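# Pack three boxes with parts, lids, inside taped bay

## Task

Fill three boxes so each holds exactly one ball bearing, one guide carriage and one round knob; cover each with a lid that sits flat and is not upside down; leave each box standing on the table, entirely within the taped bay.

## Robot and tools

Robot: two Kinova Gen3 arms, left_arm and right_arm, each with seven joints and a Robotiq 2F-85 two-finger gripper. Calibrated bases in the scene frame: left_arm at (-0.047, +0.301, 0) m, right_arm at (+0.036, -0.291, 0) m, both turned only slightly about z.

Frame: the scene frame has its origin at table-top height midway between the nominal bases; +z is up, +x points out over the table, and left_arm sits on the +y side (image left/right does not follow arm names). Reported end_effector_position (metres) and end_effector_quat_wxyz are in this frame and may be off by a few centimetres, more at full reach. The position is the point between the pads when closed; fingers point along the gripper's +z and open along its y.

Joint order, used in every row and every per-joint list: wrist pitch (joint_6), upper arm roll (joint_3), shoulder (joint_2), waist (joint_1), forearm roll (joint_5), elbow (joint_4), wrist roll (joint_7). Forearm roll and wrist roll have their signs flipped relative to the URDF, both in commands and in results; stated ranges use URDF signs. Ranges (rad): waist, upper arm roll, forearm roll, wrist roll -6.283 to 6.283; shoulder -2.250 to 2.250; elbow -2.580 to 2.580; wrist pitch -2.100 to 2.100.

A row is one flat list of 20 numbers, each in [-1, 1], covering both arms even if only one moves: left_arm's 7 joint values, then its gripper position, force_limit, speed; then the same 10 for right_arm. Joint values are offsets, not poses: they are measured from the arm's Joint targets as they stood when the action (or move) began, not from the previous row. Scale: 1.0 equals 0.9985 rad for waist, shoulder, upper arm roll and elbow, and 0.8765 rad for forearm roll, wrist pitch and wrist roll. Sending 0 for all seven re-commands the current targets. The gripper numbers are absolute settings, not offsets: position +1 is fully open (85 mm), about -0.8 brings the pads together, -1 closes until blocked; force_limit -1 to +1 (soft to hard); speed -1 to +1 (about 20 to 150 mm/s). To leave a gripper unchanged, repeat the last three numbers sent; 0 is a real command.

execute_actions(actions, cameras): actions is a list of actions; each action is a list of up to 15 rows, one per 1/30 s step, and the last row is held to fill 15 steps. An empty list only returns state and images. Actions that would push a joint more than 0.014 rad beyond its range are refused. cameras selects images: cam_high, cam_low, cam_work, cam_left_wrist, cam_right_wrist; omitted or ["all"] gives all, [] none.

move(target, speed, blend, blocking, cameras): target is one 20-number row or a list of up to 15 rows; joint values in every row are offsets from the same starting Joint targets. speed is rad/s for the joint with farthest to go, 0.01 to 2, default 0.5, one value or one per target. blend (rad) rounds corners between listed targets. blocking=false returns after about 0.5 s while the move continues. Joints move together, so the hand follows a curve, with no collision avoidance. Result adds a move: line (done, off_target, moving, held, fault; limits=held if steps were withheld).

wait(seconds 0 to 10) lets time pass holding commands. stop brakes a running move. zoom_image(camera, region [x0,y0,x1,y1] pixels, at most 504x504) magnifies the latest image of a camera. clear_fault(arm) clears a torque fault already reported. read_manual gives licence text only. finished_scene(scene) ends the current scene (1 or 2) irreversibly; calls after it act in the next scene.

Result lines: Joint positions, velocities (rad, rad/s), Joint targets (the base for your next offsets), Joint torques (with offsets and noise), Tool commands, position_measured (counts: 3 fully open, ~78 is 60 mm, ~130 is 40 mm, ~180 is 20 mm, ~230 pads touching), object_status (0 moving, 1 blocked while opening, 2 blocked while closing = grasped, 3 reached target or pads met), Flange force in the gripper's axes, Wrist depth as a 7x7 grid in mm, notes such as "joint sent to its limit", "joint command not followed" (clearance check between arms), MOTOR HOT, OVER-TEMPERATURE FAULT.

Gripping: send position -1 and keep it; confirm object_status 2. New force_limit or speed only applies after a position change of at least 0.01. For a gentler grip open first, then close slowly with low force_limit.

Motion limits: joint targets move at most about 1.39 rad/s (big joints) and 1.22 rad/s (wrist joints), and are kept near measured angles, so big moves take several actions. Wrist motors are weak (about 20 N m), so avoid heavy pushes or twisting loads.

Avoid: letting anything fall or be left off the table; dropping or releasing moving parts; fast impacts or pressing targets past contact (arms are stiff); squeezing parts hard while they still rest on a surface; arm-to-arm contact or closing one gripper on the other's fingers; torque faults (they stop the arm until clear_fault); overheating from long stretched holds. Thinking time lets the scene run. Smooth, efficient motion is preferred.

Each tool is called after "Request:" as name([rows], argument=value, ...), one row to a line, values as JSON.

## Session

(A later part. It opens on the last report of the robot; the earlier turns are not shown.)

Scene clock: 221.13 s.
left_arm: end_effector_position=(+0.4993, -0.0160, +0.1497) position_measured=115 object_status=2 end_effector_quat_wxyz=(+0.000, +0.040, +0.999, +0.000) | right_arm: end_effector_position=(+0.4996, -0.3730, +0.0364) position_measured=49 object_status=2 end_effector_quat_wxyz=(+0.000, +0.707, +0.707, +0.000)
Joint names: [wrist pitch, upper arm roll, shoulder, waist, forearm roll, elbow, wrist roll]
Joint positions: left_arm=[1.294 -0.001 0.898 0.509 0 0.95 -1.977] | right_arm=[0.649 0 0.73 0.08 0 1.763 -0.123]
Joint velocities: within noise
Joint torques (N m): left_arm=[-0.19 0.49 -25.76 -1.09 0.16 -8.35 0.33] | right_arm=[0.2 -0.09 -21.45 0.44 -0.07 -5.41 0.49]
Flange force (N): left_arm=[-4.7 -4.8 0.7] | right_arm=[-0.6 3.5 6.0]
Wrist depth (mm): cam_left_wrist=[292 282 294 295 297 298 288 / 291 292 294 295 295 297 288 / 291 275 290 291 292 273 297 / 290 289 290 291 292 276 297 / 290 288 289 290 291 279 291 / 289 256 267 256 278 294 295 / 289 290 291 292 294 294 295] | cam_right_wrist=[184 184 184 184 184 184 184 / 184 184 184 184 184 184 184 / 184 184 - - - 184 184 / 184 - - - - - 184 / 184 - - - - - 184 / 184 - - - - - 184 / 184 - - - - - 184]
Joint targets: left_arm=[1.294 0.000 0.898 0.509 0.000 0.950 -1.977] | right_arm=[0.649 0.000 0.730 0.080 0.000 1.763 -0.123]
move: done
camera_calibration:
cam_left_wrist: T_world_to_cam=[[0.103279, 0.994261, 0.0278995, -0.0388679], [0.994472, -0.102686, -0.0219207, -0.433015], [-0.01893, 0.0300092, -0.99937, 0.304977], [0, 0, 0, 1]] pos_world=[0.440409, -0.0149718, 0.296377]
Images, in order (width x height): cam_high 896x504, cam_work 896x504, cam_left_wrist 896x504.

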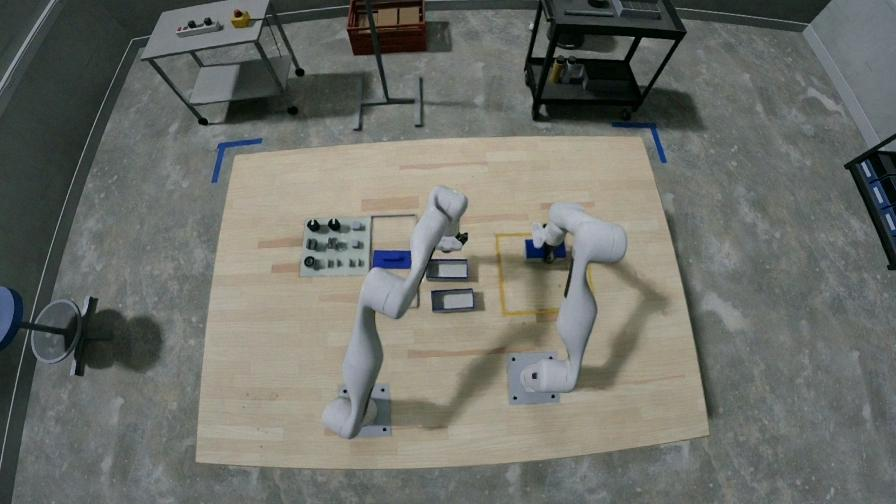

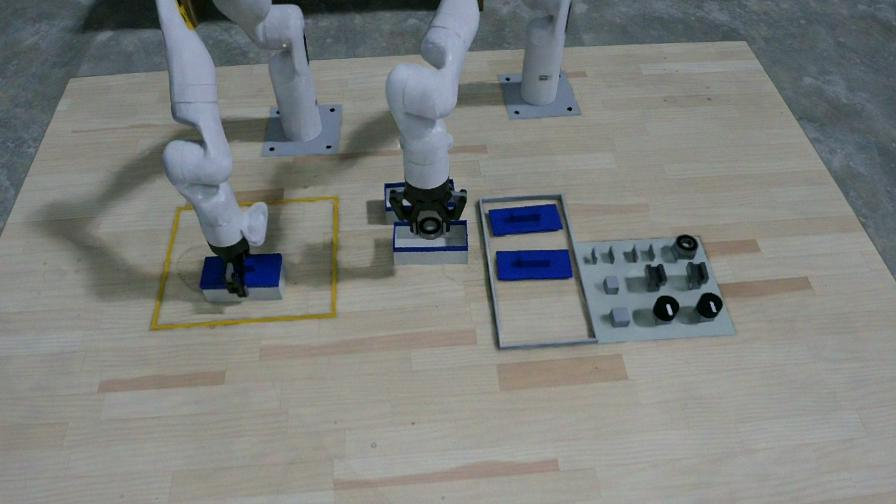

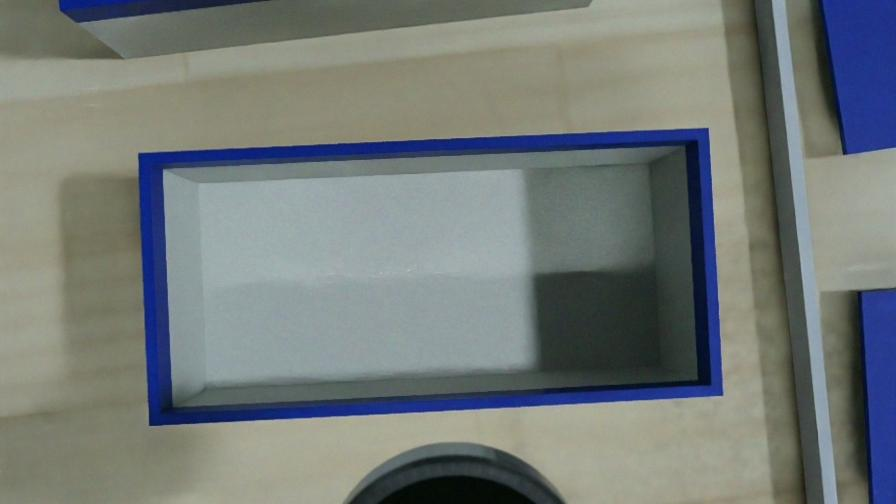

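Request:
move([
  [-0.2837,0,-0.0371,0.0565,0,0.2857,-0.0921,-1,-0.6,-0.8,-0.0018,0,0.0013,0,0,0.0003,0,-1,-0.8,-1],
  [-0.3686,0,0.0098,0.0565,0,0.3134,-0.0921,-1,-0.6,-0.8,-0.0018,0,0.0013,0,0,0.0003,0,1,-0.8,-1],
  [-0.4374,0,0.0543,0.0565,0,0.3293,-0.0921,0.23,-0.6,-0.8,0.2586,0,-0.1542,0,0,-0.0732,0,1,-0.8,-1],
  [-0.18,0,-0.084,0.0565,0,0.2415,-0.0921,0.23,-0.6,-0.8,0.2586,0,-0.1542,0,0,-0.0732,0,1,-0.8,-1],
], speed=[0.4,0.2,0.12,0.25], cameras=["cam_left_wrist","cam_right_wrist","cam_work"])

Scene clock: 232.27 s.
left_arm: end_effector_position=(+0.4461, -0.0255, +0.1300) position_measured=100 object_status=3 end_effector_quat_wxyz=(+0.000, +0.028, +1.000, +0.000) | right_arm: end_effector_position=(+0.4998, -0.3730, +0.1249) position_measured=3 object_status=3 end_effector_quat_wxyz=(+0.000, +0.707, +0.707, +0.000)
Joint names: [wrist pitch, upper arm roll, shoulder, waist, forearm roll, elbow, wrist roll]
Joint positions: left_arm=[1.136 0 0.814 0.565 0 1.192 -2.058] | right_arm=[0.876 0 0.576 0.08 0 1.69 -0.123]
Joint velocities: within noise
Joint torques (N m): left_arm=[-0.3 0.4 -23.62 -1.15 0.15 -7.56 0.36] | right_arm=[0.15 -0.13 -18.5 0.32 -0.08 -6.24 0.48]
Flange force (N): left_arm=[-3.6 -5.2 -0.1] | right_arm=[-1.0 3.3 1.0]
Wrist depth (mm): cam_left_wrist=[272 270 270 271 271 263 275 / 272 269 270 270 271 272 275 / 272 266 273 273 274 274 275 / 272 272 273 273 273 275 275 / 271 272 269 257 244 271 270 / 271 271 269 257 271 271 242 / 271 272 269 256 271 271 243] | cam_right_wrist=[270 270 271 272 273 274 275 / 270 271 271 273 274 275 276 / 270 270 272 272 274 275 276 / 270 271 214 214 273 275 276 / 270 271 214 215 274 275 275 / 270 272 214 196 274 275 276 / 270 272 214 193 274 275 276]
Joint targets: left_arm=[1.136 0.000 0.814 0.565 0.000 1.191 -2.058] | right_arm=[0.876 0.000 0.576 0.080 0.000 1.690 -0.123]
move: done
camera_calibration:
cam_left_wrist: T_world_to_cam=[[0.0790842, 0.996483, 0.0276981, -0.0124786], [0.996682, -0.0785022, -0.0215068, -0.381946], [-0.0192568, 0.0293071, -0.999385, 0.284721], [0, 0, 0, 1]] pos_world=[0.387148, -0.0258932, 0.276677]
cam_right_wrist: T_world_to_cam=[[0.999581, 0.0042086, 0.028647, -0.505956], [0.0044399, -0.999958, -0.00801542, -0.320439], [0.0286121, 0.00813925, -0.999557, 0.262484], [0, 0, 0, 1]] pos_world=[0.499656, -0.320432, 0.274294]
Images, in order (width x height): cam_work 896x504, cam_left_wrist 896x504, cam_right_wrist 896x504.

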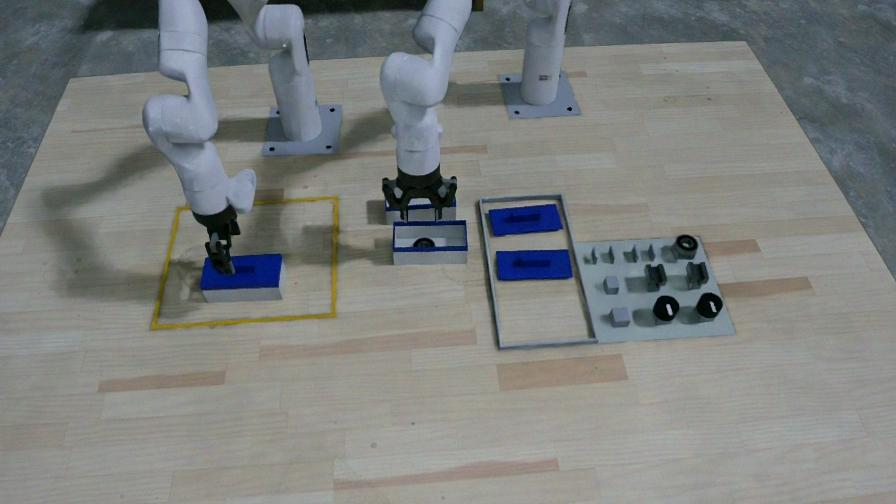

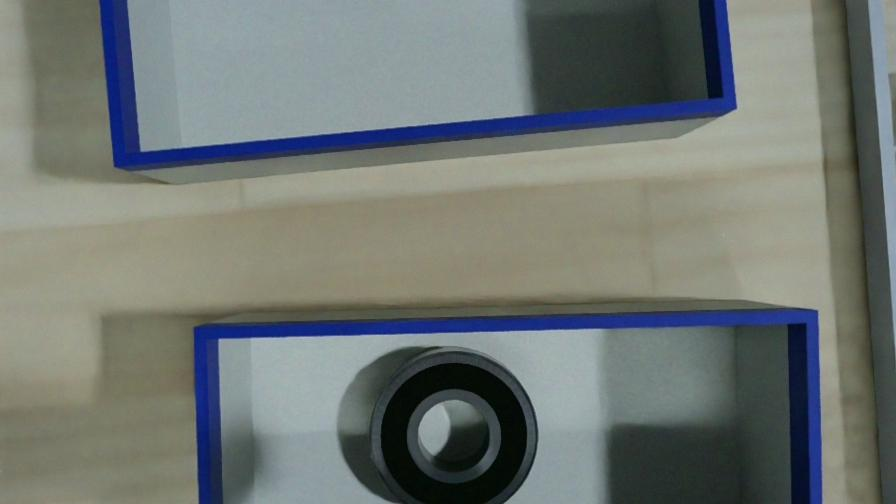

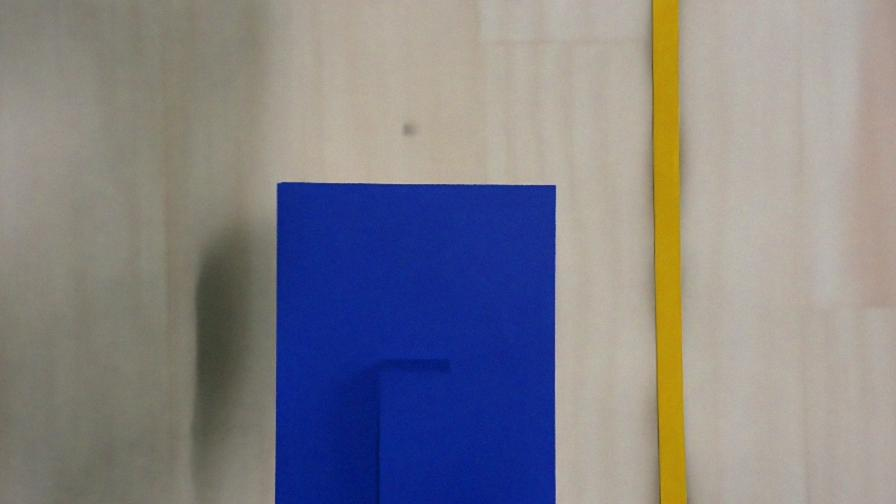

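Request:
move([
  [0.442,0,0.2781,-0.7596,0,-0.6255,0.8017,0.23,-0.6,-0.8,0,0,0,0,0,0,0,1,-0.8,-1],
  [0.3964,0,0.2781,-0.7596,0,-0.6255,0.8017,0.3,-0.6,-0.8,0,0,0,0,0,0,0,1,-0.8,-1],
], speed=[0.7,0.2], cameras=["cam_left_wrist"])

Scene clock: 238.97 s.
left_arm: end_effector_position=(+0.6289, +0.4234, +0.1400) position_measured=91 object_status=3 end_effector_quat_wxyz=(+0.000, +0.000, +1.000, +0.000) | right_arm: end_effector_position=(+0.4998, -0.3730, +0.1249) position_measured=3 object_status=3 end_effector_quat_wxyz=(+0.000, +0.707, +0.707, +0.000)
Joint names: [wrist pitch, upper arm roll, shoulder, waist, forearm roll, elbow, wrist roll]
Joint positions: left_arm=[1.484 0 1.092 -0.193 0 0.567 -1.355] | right_arm=[0.876 0 0.576 0.08 0 1.69 -0.123]
Joint velocities: within noise
Joint torques (N m): left_arm=[-0.22 0.43 -27.62 -1.07 0.17 -8.36 0.36] | right_arm=[0.13 -0.12 -18.43 0.46 0 -6.28 0.51]
Flange force (N): left_arm=[-10.8 -0.3 -1.2] | right_arm=[-0.8 3.1 0.9]
Wrist depth (mm): cam_left_wrist=[283 283 284 284 285 251 259 / 282 283 283 284 285 285 286 / 282 282 283 283 284 285 285 / 281 281 282 247 284 256 249 / 280 281 282 246 283 255 284 / 280 281 281 282 282 283 284 / 279 280 280 257 282 282 283] | cam_right_wrist=[270 271 272 272 273 275 276 / 270 271 272 273 274 275 275 / 269 270 271 272 274 275 276 / 270 271 214 215 274 275 276 / 270 271 214 215 274 274 276 / 270 271 214 196 274 275 276 / 270 271 214 192 274 276 276]
Joint targets: left_arm=[1.484 0.000 1.092 -0.193 0.000 0.567 -1.355] | right_arm=[0.876 0.000 0.576 0.080 0.000 1.690 -0.123]
move: done
camera_calibration:
cam_left_wrist: T_world_to_cam=[[0.0235371, 0.999346, 0.0274663, -0.44078], [0.999489, -0.022929, -0.0222497, -0.553843], [-0.0216054, 0.0279759, -0.999375, 0.287074], [0, 0, 0, 1]] pos_world=[0.570137, 0.419762, 0.286678]
Images, in order (width x height): cam_left_wrist 896x504.

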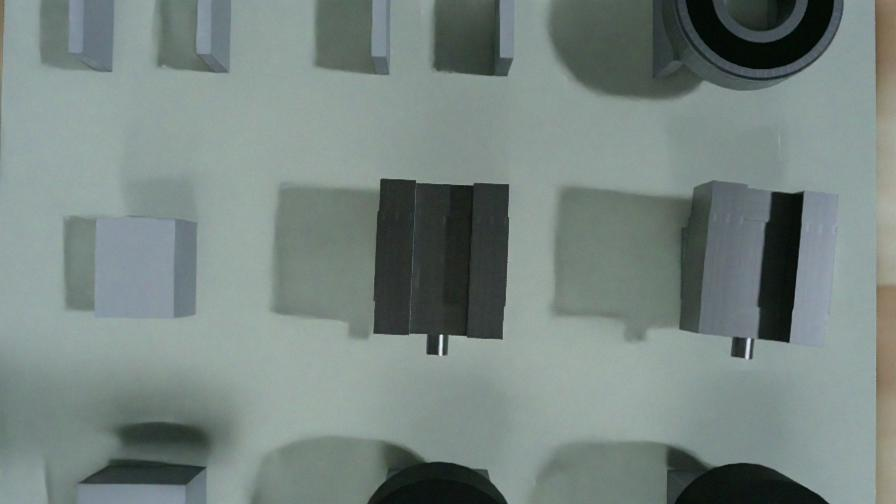

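Request:
move([
  [-0.3886,0,-0.1336,-0.019,0,0.4733,0.0913,0.3,-0.6,-0.8,0,0,0,0,0,0,0,1,-0.8,-1],
  [-0.4497,0,-0.1024,-0.019,0,0.4957,0.0913,-1,-0.6,-0.8,0,0,0,0,0,0,0,1,-0.8,-1],
  [-0.3006,0,-0.1707,-0.019,0,0.4332,0.0913,-1,-0.6,-0.8,0,0,0,0,0,0,0,1,-0.8,-1],
], speed=[0.4,0.12,0.2], cameras=["cam_left_wrist"])

Scene clock: 244.50 s.
left_arm: end_effector_position=(+0.5723, +0.4233, +0.1203) position_measured=148 object_status=2 end_effector_quat_wxyz=(+0.000, +0.031, +1.000, +0.000) | right_arm: end_effector_position=(+0.4998, -0.3730, +0.1249) position_measured=3 object_status=3 end_effector_quat_wxyz=(+0.000, +0.707, +0.707, +0.000)
Joint names: [wrist pitch, upper arm roll, shoulder, waist, forearm roll, elbow, wrist roll]
Joint positions: left_arm=[1.22 0 0.921 -0.212 0 1 -1.275] | right_arm=[0.876 0 0.576 0.08 0 1.69 -0.123]
Joint velocities: within noise
Joint torques (N m): left_arm=[-0.26 0.42 -25.95 -1.07 0.18 -8.11 0.36] | right_arm=[0.13 -0.09 -18.46 0.44 -0.08 -6.25 0.53]
Flange force (N): left_arm=[-7.1 -0.6 0.9] | right_arm=[-0.9 3.3 0.9]
Wrist depth (mm): cam_left_wrist=[262 262 263 264 264 265 266 / 261 262 263 263 264 227 227 / 259 262 262 263 264 227 227 / 261 261 262 263 263 264 265 / 260 261 262 262 263 264 264 / 260 261 261 262 263 263 228 / 236 261 261 238 263 238 226] | cam_right_wrist=[270 270 272 272 274 275 275 / 270 271 271 272 273 275 275 / 270 271 271 272 273 274 276 / 270 271 214 215 274 275 276 / 271 271 214 215 274 275 276 / 270 271 214 196 274 275 276 / 270 271 214 193 274 275 276]
Joint targets: left_arm=[1.220 0.000 0.921 -0.212 0.000 0.999 -1.275] | right_arm=[0.876 0.000 0.576 0.080 0.000 1.690 -0.123]
move: done
camera_calibration:
cam_left_wrist: T_world_to_cam=[[0.0842693, 0.996055, 0.0278005, -0.472311], [0.996268, -0.083699, -0.0210761, -0.470269], [-0.0186661, 0.0294728, -0.999391, 0.263818], [0, 0, 0, 1]] pos_world=[0.51324, 0.423311, 0.266877]
Images, in order (width x height): cam_left_wrist 896x504.

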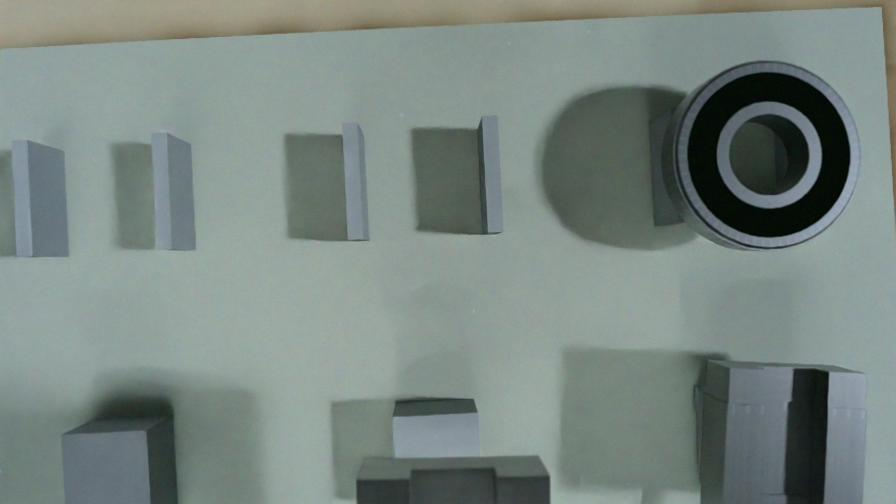

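Request:
move(target=[-0.2124,0,-0.135,0.7099,0,0.3231,-0.8147,-1,-0.6,-0.8,0,0,0,0,0,0,0,1,-0.8,-1], speed=0.65, cameras=["cam_left_wrist"])

Scene clock: 247.73 s.
left_arm: end_effector_position=(+0.4465, +0.0198, +0.1098) position_measured=148 object_status=2 end_effector_quat_wxyz=(+0.000, +0.028, +1.000, +0.000) | right_arm: end_effector_position=(+0.4998, -0.3730, +0.1249) position_measured=3 object_status=3 end_effector_quat_wxyz=(+0.000, +0.707, +0.707, +0.000)
Joint names: [wrist pitch, upper arm roll, shoulder, waist, forearm roll, elbow, wrist roll]
Joint positions: left_arm=[1.034 0 0.786 0.496 0 1.322 -1.989] | right_arm=[0.876 0 0.576 0.08 0 1.69 -0.123]
Joint velocities: within noise
Joint torques (N m): left_arm=[-0.2 0.5 -23.28 -1.1 0.13 -7.37 0.35] | right_arm=[0.15 -0.24 -18.46 0.47 -0.07 -6.32 0.52]
Flange force (N): left_arm=[-3.3 -4.6 1.3] | right_arm=[-0.8 3.0 1.1]
Wrist depth (mm): cam_left_wrist=[253 253 253 254 257 257 258 / 252 252 253 253 257 256 257 / 251 252 242 252 256 257 246 / 253 254 255 255 255 256 245 / 253 254 254 254 255 255 245 / 209 237 236 231 225 255 255 / 249 249 237 250 244 254 254] | cam_right_wrist=[270 271 272 272 274 275 275 / 270 271 272 272 273 274 276 / 269 270 271 272 274 275 275 / 269 271 214 215 274 275 276 / 271 271 214 215 274 275 276 / 270 271 214 196 274 275 276 / 270 271 214 192 274 275 276]
Joint targets: left_arm=[1.034 0.000 0.786 0.496 0.000 1.322 -1.989] | right_arm=[0.876 0.000 0.576 0.080 0.000 1.690 -0.123]
move: done
camera_calibration:
cam_left_wrist: T_world_to_cam=[[0.0790071, 0.996482, 0.0279424, -0.0571323], [0.996674, -0.0783991, -0.0222269, -0.379136], [-0.0199581, 0.0296056, -0.999362, 0.263476], [0, 0, 0, 1]] pos_world=[0.387647, 0.0194071, 0.256477]
Images, in order (width x height): cam_left_wrist 896x504.

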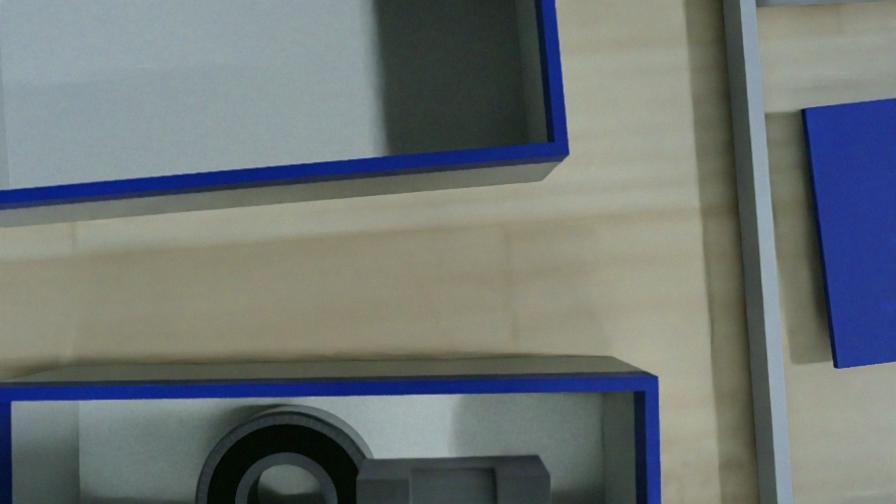

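Request:
move([
  [-0.082,0,0.0528,-0.004,0,0.0188,0,-1,-0.6,-0.8,0,0,0,0,0,0,0,1,-0.8,-1],
  [-0.1477,0,0.092,-0.004,0,0.0372,0,-1,-0.6,-0.8,0,0,0,0,0,0,0,1,-0.8,-1],
], speed=[0.2,0.1], blend=0.01, cameras=["cam_left_wrist"])

Scene clock: 252.20 s.
left_arm: end_effector_position=(+0.4505, +0.0203, +0.0478) position_measured=148 object_status=2 end_effector_quat_wxyz=(+0.000, +0.026, +1.000, +0.000) | right_arm: end_effector_position=(+0.4998, -0.3730, +0.1249) position_measured=3 object_status=3 end_effector_quat_wxyz=(+0.000, +0.707, +0.707, +0.000)
Joint names: [wrist pitch, upper arm roll, shoulder, waist, forearm roll, elbow, wrist roll]
Joint positions: left_arm=[0.905 0 0.878 0.492 0 1.359 -1.989] | right_arm=[0.876 0 0.576 0.08 0 1.69 -0.123]
Joint velocities: within noise
Joint torques (N m): left_arm=[-0.19 0.52 -23.87 -1.11 0.14 -6.62 0.34] | right_arm=[0.14 -0.22 -18.55 0.45 -0.07 -6.24 0.53]
Flange force (N): left_arm=[-3.4 -4.7 1.8] | right_arm=[-0.9 3.5 1.1]
Wrist depth (mm): cam_left_wrist=[190 191 191 191 - 195 195 / 190 - 191 - - 195 195 / 192 193 193 193 194 194 194 / 192 193 193 193 193 194 194 / 192 192 192 193 193 193 193 / - - - - - - 193 / 188 - - 189 189 - 192] | cam_right_wrist=[269 270 272 273 274 274 276 / 269 270 272 273 273 275 275 / 269 270 272 273 274 275 275 / 270 271 214 214 274 275 276 / 270 271 214 215 274 275 276 / 270 271 214 196 274 275 275 / 270 270 214 192 274 275 276]
Joint targets: left_arm=[0.905 0.000 0.878 0.492 0.000 1.359 -1.989] | right_arm=[0.876 0.000 0.576 0.080 0.000 1.690 -0.123]
move: done
camera_calibration:
cam_left_wrist: T_world_to_cam=[[0.0751941, 0.996781, 0.0278045, -0.0544901], [0.996976, -0.0746015, -0.021769, -0.384666], [-0.0196246, 0.0293573, -0.999376, 0.201461], [0, 0, 0, 1]] pos_world=[0.391554, 0.0197036, 0.194477]
Images, in order (width x height): cam_left_wrist 896x504.

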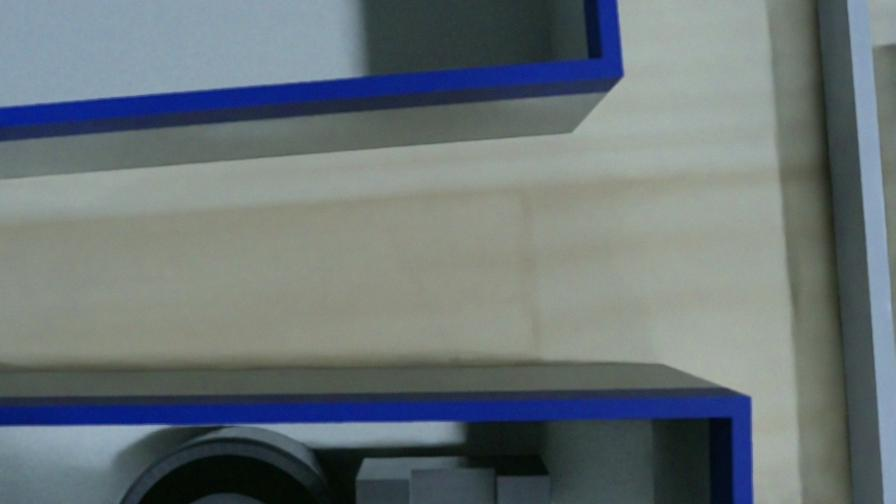

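Request:
move([
  [-0.0177,0,0.0114,0,0,0.0041,0,0.012,-0.6,-0.8,0,0,0,0,0,0,0,1,-0.8,-1],
  [0.0288,0,-0.0178,0,0,-0.0075,0,0.012,-0.6,-0.8,0,0,0,0,0,0,0,1,-0.8,-1],
  [0.2091,0,-0.1095,0,0,-0.074,0,0.012,-0.6,-0.8,0,0,0,0,0,0,0,1,-0.8,-1],
], speed=[0.03,0.1,0.25], blend=[0,0.01,0], cameras=["cam_left_wrist"])

Scene clock: 256.83 s.
left_arm: end_effector_position=(+0.4505, +0.0203, +0.1298) position_measured=128 object_status=3 end_effector_quat_wxyz=(+0.000, +0.026, +1.000, +0.000) | right_arm: end_effector_position=(+0.4998, -0.3730, +0.1249) position_measured=3 object_status=3 end_effector_quat_wxyz=(+0.000, +0.707, +0.707, +0.000)
Joint names: [wrist pitch, upper arm roll, shoulder, waist, forearm roll, elbow, wrist roll]
Joint positions: left_arm=[1.088 0 0.769 0.492 0 1.285 -1.989] | right_arm=[0.876 0 0.576 0.08 0 1.69 -0.123]
Joint velocities: within noise
Joint torques (N m): left_arm=[-0.29 0.47 -22.88 -1.12 0.13 -7.38 0.37] | right_arm=[0.12 -0.08 -18.53 0.39 -0.06 -6.27 0.54]
Flange force (N): left_arm=[-3.7 -4.9 0.2] | right_arm=[-1.0 3.3 1.1]
Wrist depth (mm): cam_left_wrist=[271 271 271 271 271 275 275 / 270 271 271 271 271 274 263 / 252 273 274 274 274 274 263 / 274 273 274 274 273 274 263 / 273 270 267 270 255 273 274 / 242 270 256 259 270 273 274 / 241 270 257 259 255 273 273] | cam_right_wrist=[269 271 271 273 274 275 275 / 269 271 272 272 273 275 276 / 270 271 271 272 273 274 275 / 269 271 214 215 274 275 276 / 270 271 214 215 274 275 276 / 270 271 214 196 274 275 276 / 270 272 214 193 274 275 276]
Joint targets: left_arm=[1.088 0.000 0.769 0.492 0.000 1.285 -1.989] | right_arm=[0.876 0.000 0.576 0.080 0.000 1.690 -0.123]
move: done
camera_calibration:
cam_left_wrist: T_world_to_cam=[[0.075098, 0.996786, 0.0278974, -0.0567583], [0.996981, -0.0745005, -0.021875, -0.382856], [-0.0197263, 0.029456, -0.999371, 0.283447], [0, 0, 0, 1]] pos_world=[0.391554, 0.0197036, 0.276477]
Images, in order (width x height): cam_left_wrist 896x504.

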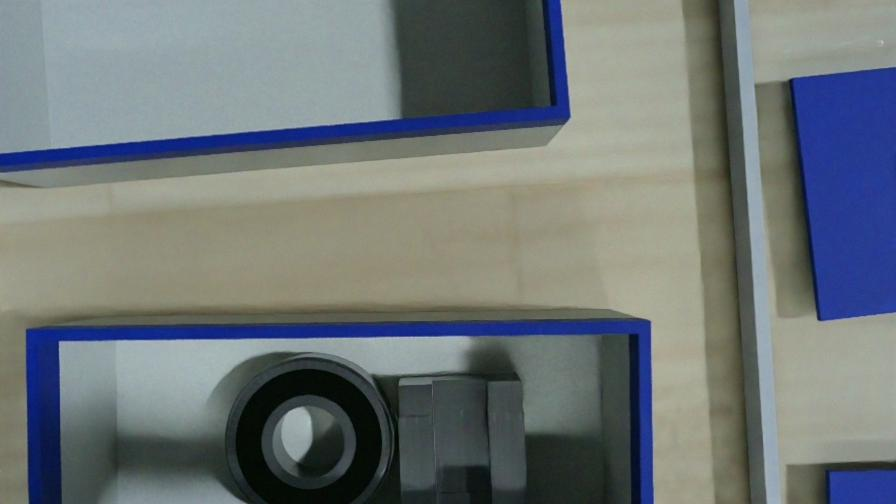

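Request:
move([
  [0.54,0,0.4328,-0.6768,0,-0.8674,0.7824,0.012,-0.6,-0.8,0,0,0,0,0,0,0,1,-0.8,-1],
  [0.4946,0,0.4328,-0.6768,0,-0.8674,0.7824,0.42,-0.6,-0.8,0,0,0,0,0,0,0,1,-0.8,-1],
], speed=[0.7,0.2], cameras=["cam_left_wrist"])

Scene clock: 260.10 s.
left_arm: end_effector_position=(+0.6497, +0.4206, +0.1100) position_measured=76 object_status=0 end_effector_quat_wxyz=(+0.000, +0.031, +1.000, +0.000) | right_arm: end_effector_position=(+0.4998, -0.3730, +0.1249) position_measured=3 object_status=3 end_effector_quat_wxyz=(+0.000, +0.707, +0.707, +0.000)
Joint names: [wrist pitch, upper arm roll, shoulder, waist, forearm roll, elbow, wrist roll]
Joint positions: left_arm=[1.522 0 1.201 -0.183 0 0.419 -1.304] | right_arm=[0.876 0 0.576 0.08 0 1.69 -0.123]
Joint velocities: within noise
Joint torques (N m): left_arm=[-0.22 0.49 -28.54 -1.1 0.21 -8.44 0.37] | right_arm=[0.18 -0.11 -18.45 0.35 -0.06 -6.24 0.53]
Flange force (N): left_arm=no reading | right_arm=[-1.1 3.2 1.0]
Wrist depth (mm): cam_left_wrist=[253 253 253 254 255 255 256 / 252 253 253 254 254 223 215 / 227 252 252 229 254 220 218 / 251 252 252 253 253 254 254 / 250 251 252 252 253 253 254 / 250 251 251 252 252 252 224 / 225 250 251 205 252 218 206] | cam_right_wrist=[269 271 271 272 274 274 274 / 270 271 271 272 274 274 276 / 270 271 272 273 274 276 276 / 270 271 214 215 274 274 276 / 270 271 214 215 274 275 276 / 270 271 214 196 274 275 276 / 270 271 214 193 274 275 276]
Joint targets: left_arm=[1.522 0.000 1.201 -0.183 0.000 0.419 -1.304] | right_arm=[0.876 0.000 0.576 0.080 0.000 1.690 -0.123]
move: done
camera_calibration:
cam_left_wrist: T_world_to_cam=[[0.0851905, 0.995981, 0.0276348, -0.47634], [0.996177, -0.084603, -0.0217754, -0.547305], [-0.0193499, 0.0293842, -0.999381, 0.25559], [0, 0, 0, 1]] pos_world=[0.590738, 0.420612, 0.256677]
Images, in order (width x height): cam_left_wrist 896x504.

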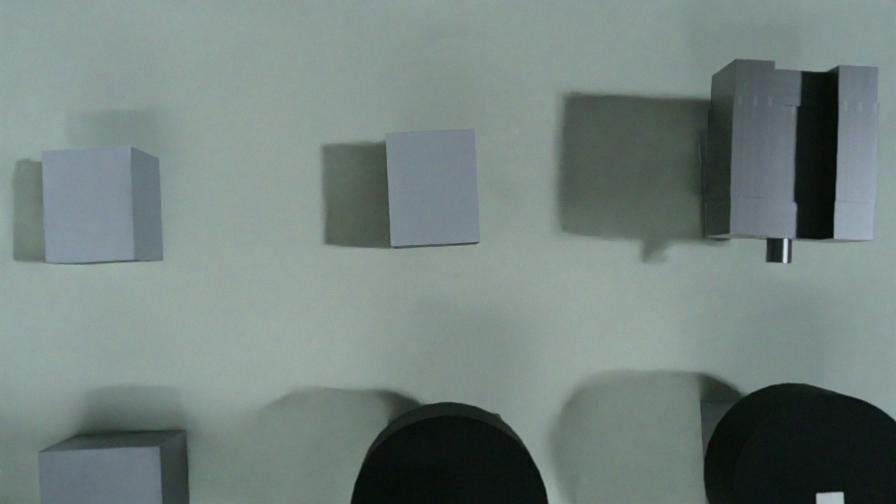

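Request:
move([
  [-0.0745,0,0.0172,0.001,0,0.0478,0,0.42,-0.6,-0.8,0,0,0,0,0,0,0,1,-0.8,-1],
  [-0.135,0,0.0337,0.001,0,0.0844,0,-1,-0.6,-0.8,0,0,0,0,0,0,0,1,-0.8,-1],
  [-0.0,0,0.0,0.001,0,0.0,0,-1,-0.6,-0.8,0,0,0,0,0,0,0,1,-0.8,-1],
], speed=[0.2,0.12,0.2], cameras=["cam_left_wrist"])

Scene clock: 264.10 s.
left_arm: end_effector_position=(+0.6498, +0.4199, +0.1100) position_measured=123 object_status=2 end_effector_quat_wxyz=(+0.000, +0.032, +0.999, +0.000) | right_arm: end_effector_position=(+0.4998, -0.3730, +0.1249) position_measured=3 object_status=3 end_effector_quat_wxyz=(+0.000, +0.707, +0.707, +0.000)
Joint names: [wrist pitch, upper arm roll, shoulder, waist, forearm roll, elbow, wrist roll]
Joint positions: left_arm=[1.522 0 1.201 -0.182 0 0.419 -1.304] | right_arm=[0.876 0 0.576 0.08 0 1.69 -0.123]
Joint velocities: within noise
Joint torques (N m): left_arm=[-0.27 0.55 -28.85 -1.13 0.22 -8.62 0.35] | right_arm=[0.11 -0.18 -18.54 0.43 -0.01 -6.24 0.56]
Flange force (N): left_arm=no reading | right_arm=[-1.0 3.5 1.0]
Wrist depth (mm): cam_left_wrist=[250 251 252 252 253 254 254 / 250 251 251 252 253 219 218 / 226 250 251 227 253 217 217 / 249 251 251 252 253 253 254 / 250 250 251 251 252 252 253 / 249 250 250 251 252 252 206 / 225 250 250 - 252 216 206] | cam_right_wrist=[269 270 272 272 273 275 276 / 270 271 272 273 273 275 276 / 270 271 271 272 273 275 276 / 270 271 214 215 274 275 276 / 270 271 214 214 274 275 276 / 271 271 214 196 274 275 276 / 271 271 214 193 274 275 277]
Joint targets: left_arm=[1.522 0.000 1.201 -0.182 0.000 0.419 -1.304] | right_arm=[0.876 0.000 0.576 0.080 0.000 1.690 -0.123]
move: done
camera_calibration:
cam_left_wrist: T_world_to_cam=[[0.0861822, 0.995896, 0.0276271, -0.4763], [0.996092, -0.0855947, -0.0217866, -0.546984], [-0.0193325, 0.0293967, -0.999381, 0.255594], [0, 0, 0, 1]] pos_world=[0.590836, 0.420013, 0.256677]
Images, in order (width x height): cam_left_wrist 896x504.

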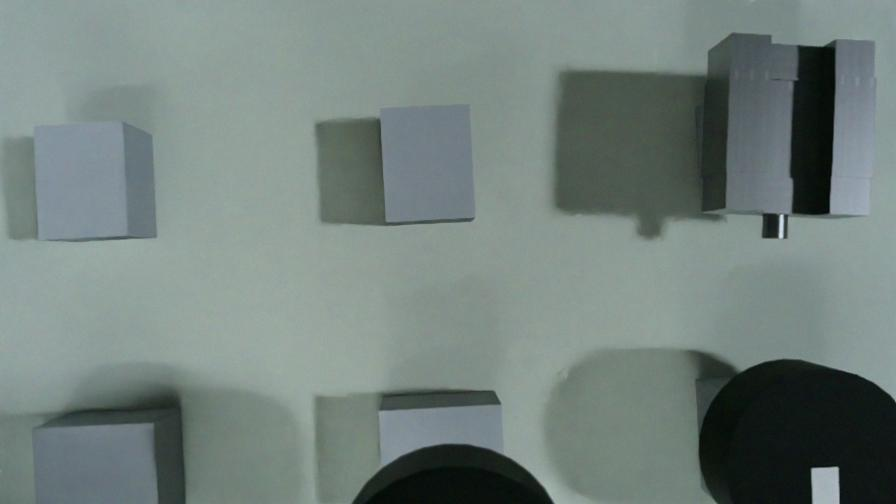

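Request:
move(target=[-0.5063,0,-0.3593,0.7469,0,0.8033,-0.858,-1,-0.6,-0.8,0,0,0,0,0,0,0,1,-0.8,-1], speed=0.65, cameras=["cam_left_wrist"])

Scene clock: 267.90 s.
left_arm: end_effector_position=(+0.4467, -0.0247, +0.1049) position_measured=123 object_status=2 end_effector_quat_wxyz=(+0.000, +0.028, +1.000, +0.000) | right_arm: end_effector_position=(+0.4998, -0.3730, +0.1249) position_measured=3 object_status=3 end_effector_quat_wxyz=(+0.000, +0.707, +0.707, +0.000)
Joint names: [wrist pitch, upper arm roll, shoulder, waist, forearm roll, elbow, wrist roll]
Joint positions: left_arm=[1.078 0 0.842 0.563 0 1.221 -2.056] | right_arm=[0.876 0 0.576 0.08 0 1.69 -0.123]
Joint velocities: within noise
Joint torques (N m): left_arm=[-0.22 0.42 -24 -1.16 0.09 -7.46 0.36] | right_arm=[0.09 -0.07 -18.44 0.44 -0.06 -6.24 0.51]
Flange force (N): left_arm=[-3.3 -5.0 0.8] | right_arm=[-0.9 3.3 0.8]
Wrist depth (mm): cam_left_wrist=[250 248 248 249 249 234 253 / 249 247 247 247 248 224 252 / 249 232 238 228 251 251 252 / 249 249 249 250 251 251 251 / 248 248 249 249 250 250 250 / 247 217 214 232 233 246 209 / 247 244 245 - 234 235 219] | cam_right_wrist=[270 271 271 272 274 274 275 / 270 271 272 272 274 275 276 / 270 271 271 272 274 275 276 / 270 271 214 215 274 274 276 / 270 271 214 215 273 274 276 / 270 271 214 196 274 275 276 / 270 271 214 193 274 275 276]
Joint targets: left_arm=[1.078 0.000 0.842 0.563 0.000 1.221 -2.056] | right_arm=[0.876 0.000 0.576 0.080 0.000 1.690 -0.123]
move: done
camera_calibration:
cam_left_wrist: T_world_to_cam=[[0.0797662, 0.996433, 0.0275335, -0.0129415], [0.996637, -0.0792023, -0.0210006, -0.383042], [-0.018745, 0.0291161, -0.9994, 0.25932], [0, 0, 0, 1]] pos_world=[0.387648, -0.0249929, 0.251477]
Images, in order (width x height): cam_left_wrist 896x504.

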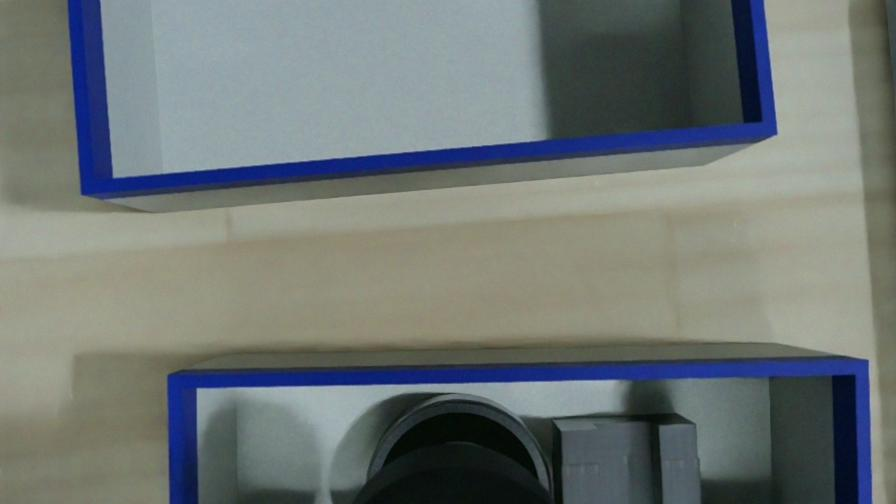

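Request:
move([
  [-0.0886,0,0.0437,-0.0042,0,0.0346,0,-1,-0.6,-0.8,0,0,0,0,0,0,0,1,-0.8,-1],
  [-0.1243,0,0.0645,-0.0042,0,0.0452,0,-1,-0.6,-0.8,0,0,0,0,0,0,0,1,-0.8,-1],
  [-0.1313,0,0.0687,-0.0042,0,0.0472,0,0.16,-0.6,-0.8,0,0,0,0,0,0,0,1,-0.8,-1],
  [-0.0765,0,0.037,-0.0042,0,0.0307,0,0.16,-0.6,-0.8,0,0,0,0,0,0,0,1,-0.8,-1],
  [0.0645,0,-0.0295,-0.0042,0,-0.0265,0,0.16,-0.6,-0.8,0,0,0,0,0,0,0,1,-0.8,-1],
], speed=[0.2,0.08,0.03,0.1,0.3], blend=[0.005,0,0,0.005,0], cameras=["cam_left_wrist"])

Scene clock: 273.07 s.
left_arm: end_effector_position=(+0.4474, -0.0223, +0.1297) position_measured=109 object_status=3 end_effector_quat_wxyz=(+0.000, +0.026, +1.000, +0.000) | right_arm: end_effector_position=(+0.4998, -0.3730, +0.1249) position_measured=3 object_status=3 end_effector_quat_wxyz=(+0.000, +0.707, +0.707, +0.000)
Joint names: [wrist pitch, upper arm roll, shoulder, waist, forearm roll, elbow, wrist roll]
Joint positions: left_arm=[1.134 -0.001 0.813 0.559 0 1.195 -2.056] | right_arm=[0.876 0 0.576 0.08 0 1.69 -0.123]
Joint velocities: within noise
Joint torques (N m): left_arm=[-0.29 0.51 -23.65 -1.08 0.12 -7.55 0.37] | right_arm=[0.12 -0.13 -18.48 0.39 0.02 -6.23 0.54]
Flange force (N): left_arm=[-3.8 -5.1 0.0] | right_arm=[-1.1 3.4 0.9]
Wrist depth (mm): cam_left_wrist=[274 271 271 271 272 256 274 / 274 271 271 271 271 246 274 / 273 253 274 274 274 274 274 / 273 273 273 273 274 273 274 / 273 273 271 270 264 260 274 / 272 273 270 234 259 270 247 / 273 256 269 234 250 262 247] | cam_right_wrist=[269 270 272 273 274 275 275 / 270 271 272 272 274 275 276 / 269 271 271 272 273 275 276 / 270 271 214 215 274 274 276 / 270 271 214 215 274 275 276 / 270 271 214 196 274 275 276 / 270 271 214 193 274 275 276]
Joint targets: left_arm=[1.134 0.000 0.813 0.559 0.000 1.195 -2.056] | right_arm=[0.876 0.000 0.576 0.080 0.000 1.690 -0.123]
move: done
camera_calibration:
cam_left_wrist: T_world_to_cam=[[0.0755891, 0.996751, 0.027809, -0.0142269], [0.996948, -0.0749993, -0.0216738, -0.382995], [-0.0195178, 0.0293624, -0.999378, 0.284459], [0, 0, 0, 1]] pos_world=[0.388453, -0.0228961, 0.276377]
Images, in order (width x height): cam_left_wrist 896x504.

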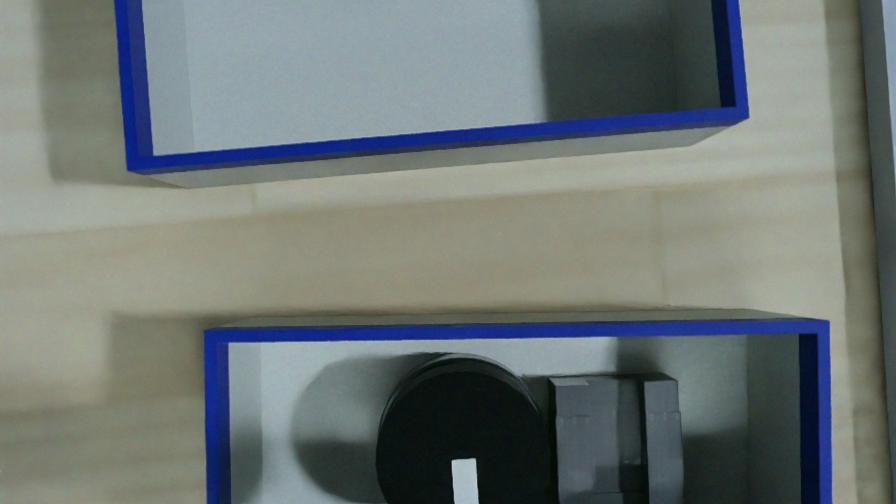

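Request:
move(target=[-0.05,0,-0.0388,-0.3959,0,0.152,-1.0,0.16,-0.6,-0.8,0,0,0,0,0,0,0,1,-0.8,-1], speed=0.8, cameras=[])

Request:
move(target=[-0.0794,0,0,0,0,0,-0.343,0.16,-0.6,-0.8,0,0,0,0,0,0,0,1,-0.8,-1], speed=0.5, cameras=["cam_left_wrist"])

Scene clock: 276.03 s.
left_arm: end_effector_position=(+0.4846, +0.2001, +0.1109) position_measured=109 object_status=3 end_effector_quat_wxyz=(-0.025, -0.572, +0.819, +0.024) | right_arm: end_effector_position=(+0.4998, -0.3730, +0.1249) position_measured=3 object_status=3 end_effector_quat_wxyz=(+0.000, +0.707, +0.707, +0.000)
Joint names: [wrist pitch, upper arm roll, shoulder, waist, forearm roll, elbow, wrist roll]
Joint positions: left_arm=[1.091 -0.001 0.774 0.164 0 1.347 -2.932] | right_arm=[0.876 0 0.576 0.08 0 1.69 -0.123]
Joint velocities: within noise
Joint torques (N m): left_arm=[-0.04 0.51 -22.38 -1.01 0.11 -6.81 0.36] | right_arm=[0.15 -0.11 -18.54 0.47 -0.04 -6.24 0.52]
Flange force (N): left_arm=[1.6 -5.7 0.0] | right_arm=[-0.9 3.5 1.1]
Wrist depth (mm): cam_left_wrist=[247 251 254 258 261 264 268 / 247 250 253 256 251 254 268 / 246 249 253 257 250 253 268 / 246 248 242 257 252 249 256 / 246 239 242 256 259 251 256 / 245 239 240 245 259 251 232 / 245 239 219 244 259 252 255] | cam_right_wrist=[269 271 271 272 274 274 276 / 269 271 271 273 274 275 275 / 269 271 272 273 273 274 275 / 270 271 214 215 274 274 276 / 270 271 214 214 274 274 276 / 270 271 214 196 274 275 276 / 271 271 214 193 274 276 276]
Joint targets: left_arm=[1.091 0.000 0.774 0.164 0.000 1.347 -2.932] | right_arm=[0.876 0.000 0.576 0.080 0.000 1.690 -0.123]
move: done
No camera images: "cameras" was empty.

Scene clock: 277.03 s.
left_arm: end_effector_position=(+0.5061, +0.1970, +0.1101) position_measured=109 object_status=3 end_effector_quat_wxyz=(+0.000, +0.689, -0.725, +0.000) | right_arm: end_effector_position=(+0.4998, -0.3730, +0.1249) position_measured=3 object_status=3 end_effector_quat_wxyz=(+0.000, +0.707, +0.707, +0.000)
Joint names: [wrist pitch, upper arm roll, shoulder, waist, forearm roll, elbow, wrist roll]
Joint positions: left_arm=[1.021 0 0.774 0.164 0 1.347 -3.233] | right_arm=[0.876 0 0.576 0.08 0 1.69 -0.123]
Joint velocities: within noise
Joint torques (N m): left_arm=[-0.25 0.41 -22.54 -1.1 0.13 -7.08 0.35] | right_arm=[0.11 -0.15 -18.52 0.48 0 -6.29 0.51]
Flange force (N): left_arm=[3.3 -4.6 0.3] | right_arm=[-0.8 3.3 1.0]
Wrist depth (mm): cam_left_wrist=[250 252 252 253 255 255 256 / 250 251 252 253 254 255 257 / 250 251 252 243 254 255 246 / 251 251 242 242 254 255 246 / 250 251 242 243 255 256 246 / 250 252 242 221 255 256 246 / 250 252 242 221 255 256 246] | cam_right_wrist=[270 270 271 272 274 275 276 / 269 270 272 273 274 275 276 / 270 271 271 273 274 275 276 / 270 271 214 215 274 275 276 / 270 271 214 215 274 275 276 / 269 271 214 196 275 275 276 / 270 271 214 193 274 275 276]
Joint targets: left_arm=[1.021 0.000 0.774 0.164 0.000 1.347 -3.233] | right_arm=[0.876 0.000 0.576 0.080 0.000 1.690 -0.123]
move: done
camera_calibration:
cam_left_wrist: T_world_to_cam=[[-0.996895, 0.0738686, 0.0272757, 0.487933], [0.0733109, 0.99709, -0.0209124, -0.169334], [-0.0287411, -0.0188478, -0.999409, 0.273689], [0, 0, 0, 1]] pos_world=[0.506698, 0.137957, 0.256677]
Images, in order (width x height): cam_left_wrist 896x504.

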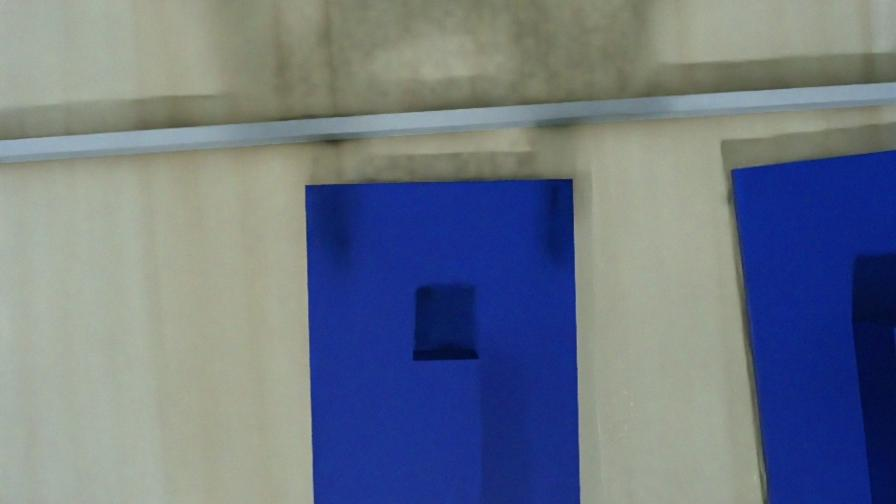

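Request:
move([
  [-0.1314,0,0.0673,0.003,0,0.0476,-0.0038,0.16,-0.6,-0.8,0,0,0,0,0,0,0,1,-0.8,-1],
  [-0.1867,0,0.1026,0.003,0,0.0608,-0.0038,-1,-0.7,-0.8,0,0,0,0,0,0,0,1,-0.8,-1],
  [0.0785,0,-0.0384,0.003,0,-0.0309,-0.0038,-1,-0.7,-0.8,0,0,0,0,0,0,0,1,-0.8,-1],
  [0.0039,0,0.0369,0.3364,0,-0.0407,-0.3761,-1,-0.7,-0.8,0,0,0,0,0,0,0,1,-0.8,-1],
], speed=[0.25,0.15,0.2,0.5], blend=[0.01,0,0,0], cameras=["cam_left_wrist"])

Scene clock: 283.90 s.
left_arm: end_effector_position=(+0.4512, +0.0153, +0.1001) position_measured=191 object_status=2 end_effector_quat_wxyz=(+0.000, +0.687, -0.727, +0.000) | right_arm: end_effector_position=(+0.4998, -0.3730, +0.1249) position_measured=3 object_status=3 end_effector_quat_wxyz=(+0.000, +0.707, +0.707, +0.000)
Joint names: [wrist pitch, upper arm roll, shoulder, waist, forearm roll, elbow, wrist roll]
Joint positions: left_arm=[1.024 -0.001 0.811 0.5 0 1.306 -3.563] | right_arm=[0.876 0 0.576 0.08 0 1.69 -0.123]
Joint velocities: within noise
Joint torques (N m): left_arm=[-0.28 0.37 -23.51 -1.27 0.15 -7.33 0.35] | right_arm=[0.15 -0.09 -18.52 0.39 -0.01 -6.25 0.5]
Flange force (N): left_arm=[4.9 -3.2 1.1] | right_arm=[-1.0 3.4 1.1]
Wrist depth (mm): cam_left_wrist=[240 241 242 242 199 244 210 / 240 241 239 240 227 244 211 / 240 241 - 240 236 245 206 / 241 241 - - - 245 209 / 241 241 - - - 245 220 / 240 242 - - - 245 214 / 241 241 - - - 245 216] | cam_right_wrist=[270 271 272 272 273 275 276 / 270 270 271 273 273 275 276 / 269 270 272 273 273 275 276 / 270 271 214 215 274 275 276 / 269 271 214 215 274 275 276 / 270 271 214 196 274 275 277 / 270 271 214 193 274 275 276]
Joint targets: left_arm=[1.024 0.000 0.811 0.500 0.000 1.306 -3.563] | right_arm=[0.876 0.000 0.576 0.080 0.000 1.690 -0.123]
move: done
camera_calibration:
cam_left_wrist: T_world_to_cam=[[-0.996439, 0.0799717, 0.026719, 0.446694], [0.0794192, 0.996617, -0.0211387, 0.0129702], [-0.0283191, -0.0189414, -0.999419, 0.25849], [0, 0, 0, 1]] pos_world=[0.451394, -0.0437531, 0.246678]
Images, in order (width x height): cam_left_wrist 896x504.

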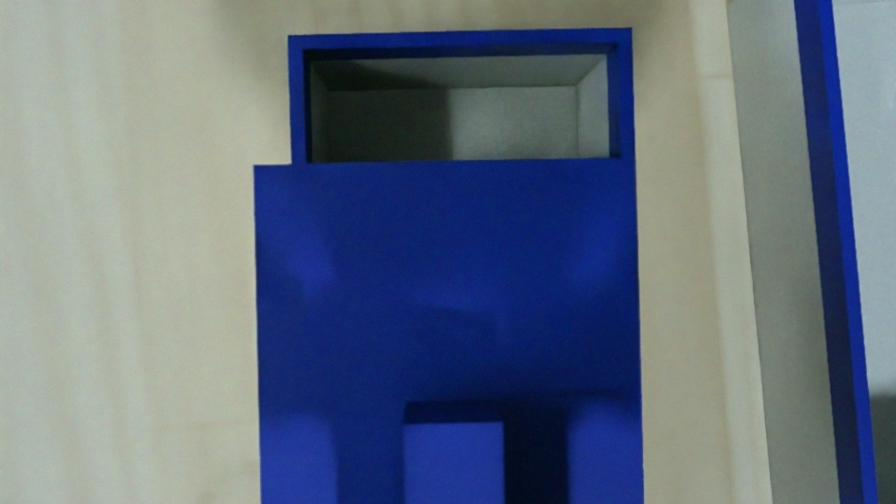

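Request:
move([
  [0.0525,0,0.0133,0.0348,0,-0.0228,-0.0393,-1,-0.7,-0.8,0,0,0,0,0,0,0,1,-0.8,-1],
  [0.0115,0,0.0133,0.0348,0,-0.0228,-0.0393,-1,-0.7,-0.8,0,0,0,0,0,0,0,1,-0.8,-1],
], speed=[0.15,0.1], cameras=["cam_left_wrist"])

Scene clock: 287.27 s.
left_arm: end_effector_position=(+0.4454, -0.0045, +0.0986) position_measured=191 object_status=2 end_effector_quat_wxyz=(+0.000, +0.686, -0.727, +0.000) | right_arm: end_effector_position=(+0.4998, -0.3730, +0.1249) position_measured=3 object_status=3 end_effector_quat_wxyz=(+0.000, +0.707, +0.707, +0.000)
Joint names: [wrist pitch, upper arm roll, shoulder, waist, forearm roll, elbow, wrist roll]
Joint positions: left_arm=[1.034 0 0.824 0.535 0 1.283 -3.597] | right_arm=[0.876 0 0.576 0.08 0 1.69 -0.123]
Joint velocities: within noise
Joint torques (N m): left_arm=[-0.29 0.46 -23.75 -1.16 0.12 -7.32 0.34] | right_arm=[0.1 -0.17 -18.54 0.44 -0.02 -6.24 0.54]
Flange force (N): left_arm=[5.0 -3.5 1.0] | right_arm=[-1.0 3.5 1.0]
Wrist depth (mm): cam_left_wrist=[239 240 241 241 243 244 245 / 238 240 240 242 243 244 225 / 239 240 186 - - 238 242 / 238 240 - - - 228 205 / 239 240 - - - 243 209 / 239 240 - - - 244 211 / 239 240 - - - 244 204] | cam_right_wrist=[270 270 271 272 273 275 275 / 269 270 272 272 274 275 276 / 269 271 272 272 274 275 276 / 269 271 214 215 274 275 276 / 270 271 214 214 274 275 276 / 270 271 214 196 274 275 275 / 270 270 214 193 274 275 276]
Joint targets: left_arm=[1.034 0.000 0.824 0.535 0.000 1.283 -3.597] | right_arm=[0.876 0.000 0.576 0.080 0.000 1.690 -0.123]
move: done
camera_calibration:
cam_left_wrist: T_world_to_cam=[[-0.996385, 0.0804637, 0.0272377, 0.442418], [0.0799088, 0.996583, -0.0208848, 0.0328501], [-0.0288251, -0.0186328, -0.999411, 0.256693], [0, 0, 0, 1]] pos_world=[0.445593, -0.0635535, 0.245177]
Images, in order (width x height): cam_left_wrist 896x504.

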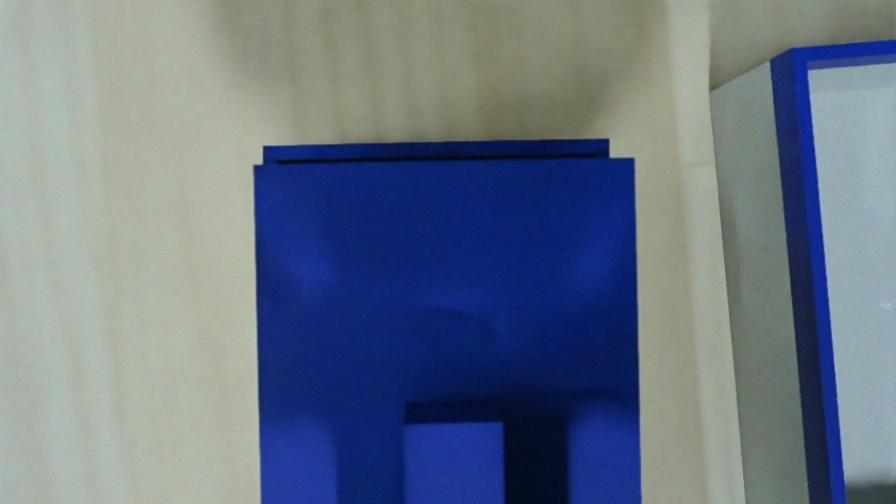

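Request:
move([
  [0.046,0,0.01,0.0081,0,-0.0178,-0.0099,-1,-0.7,-0.8,0,0,0,0,0,0,0,1,-0.8,-1],
  [0.0095,0,0.01,0.0081,0,-0.0178,-0.0099,-1,-0.7,-0.8,0,0,0,0,0,0,0,1,-0.8,-1],
], speed=[0.15,0.1], cameras=["cam_left_wrist"])

Scene clock: 289.30 s.
left_arm: end_effector_position=(+0.4463, -0.0104, +0.0976) position_measured=191 object_status=2 end_effector_quat_wxyz=(+0.000, +0.687, -0.727, +0.000) | right_arm: end_effector_position=(+0.4998, -0.3730, +0.1249) position_measured=3 object_status=3 end_effector_quat_wxyz=(+0.000, +0.707, +0.707, +0.000)
Joint names: [wrist pitch, upper arm roll, shoulder, waist, forearm roll, elbow, wrist roll]
Joint positions: left_arm=[1.043 0 0.834 0.543 0 1.265 -3.606] | right_arm=[0.876 0 0.576 0.08 0 1.69 -0.123]
Joint velocities: within noise
Joint torques (N m): left_arm=[-0.29 0.43 -23.85 -1.11 0.1 -7.35 0.34] | right_arm=[0.11 -0.14 -18.51 0.47 -0.02 -6.31 0.57]
Flange force (N): left_arm=[4.9 -3.5 0.9] | right_arm=[-0.9 3.2 1.0]
Wrist depth (mm): cam_left_wrist=[237 239 239 240 241 242 243 / 238 239 240 240 241 242 202 / 238 238 239 241 - 240 205 / 238 238 - - - 243 207 / 238 239 - - - 242 210 / 238 239 - - - 242 204 / 238 238 - - - 243 216] | cam_right_wrist=[269 270 271 273 273 274 276 / 270 270 271 273 273 274 276 / 269 271 271 273 274 275 275 / 270 271 214 215 274 275 276 / 270 271 214 215 274 275 276 / 270 272 214 196 274 275 277 / 270 271 214 193 274 275 276]
Joint targets: left_arm=[1.043 0.000 0.834 0.543 0.000 1.266 -3.606] | right_arm=[0.876 0.000 0.576 0.080 0.000 1.690 -0.123]
move: done
camera_calibration:
cam_left_wrist: T_world_to_cam=[[-0.99642, 0.0798548, 0.0277641, 0.44376], [0.0792977, 0.996638, -0.0206189, 0.0388395], [-0.0293172, -0.0183434, -0.999402, 0.255849], [0, 0, 0, 1]] pos_world=[0.446593, -0.0694522, 0.244176]
Images, in order (width x height): cam_left_wrist 896x504.

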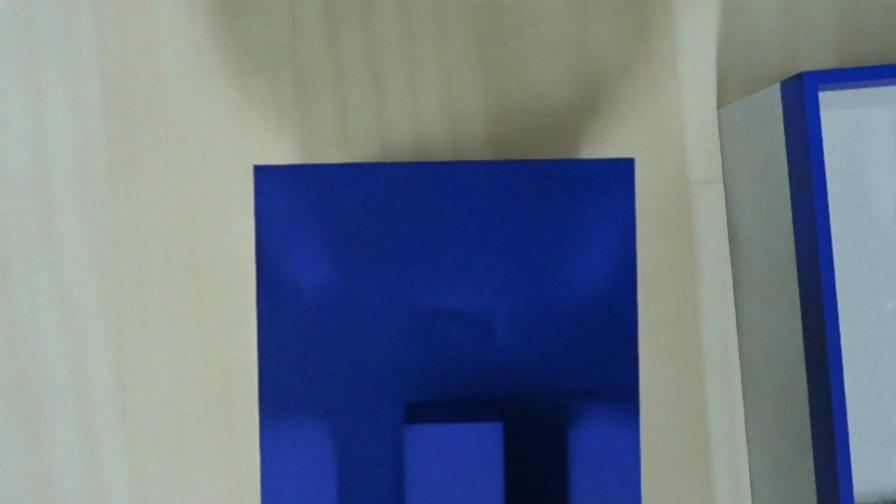

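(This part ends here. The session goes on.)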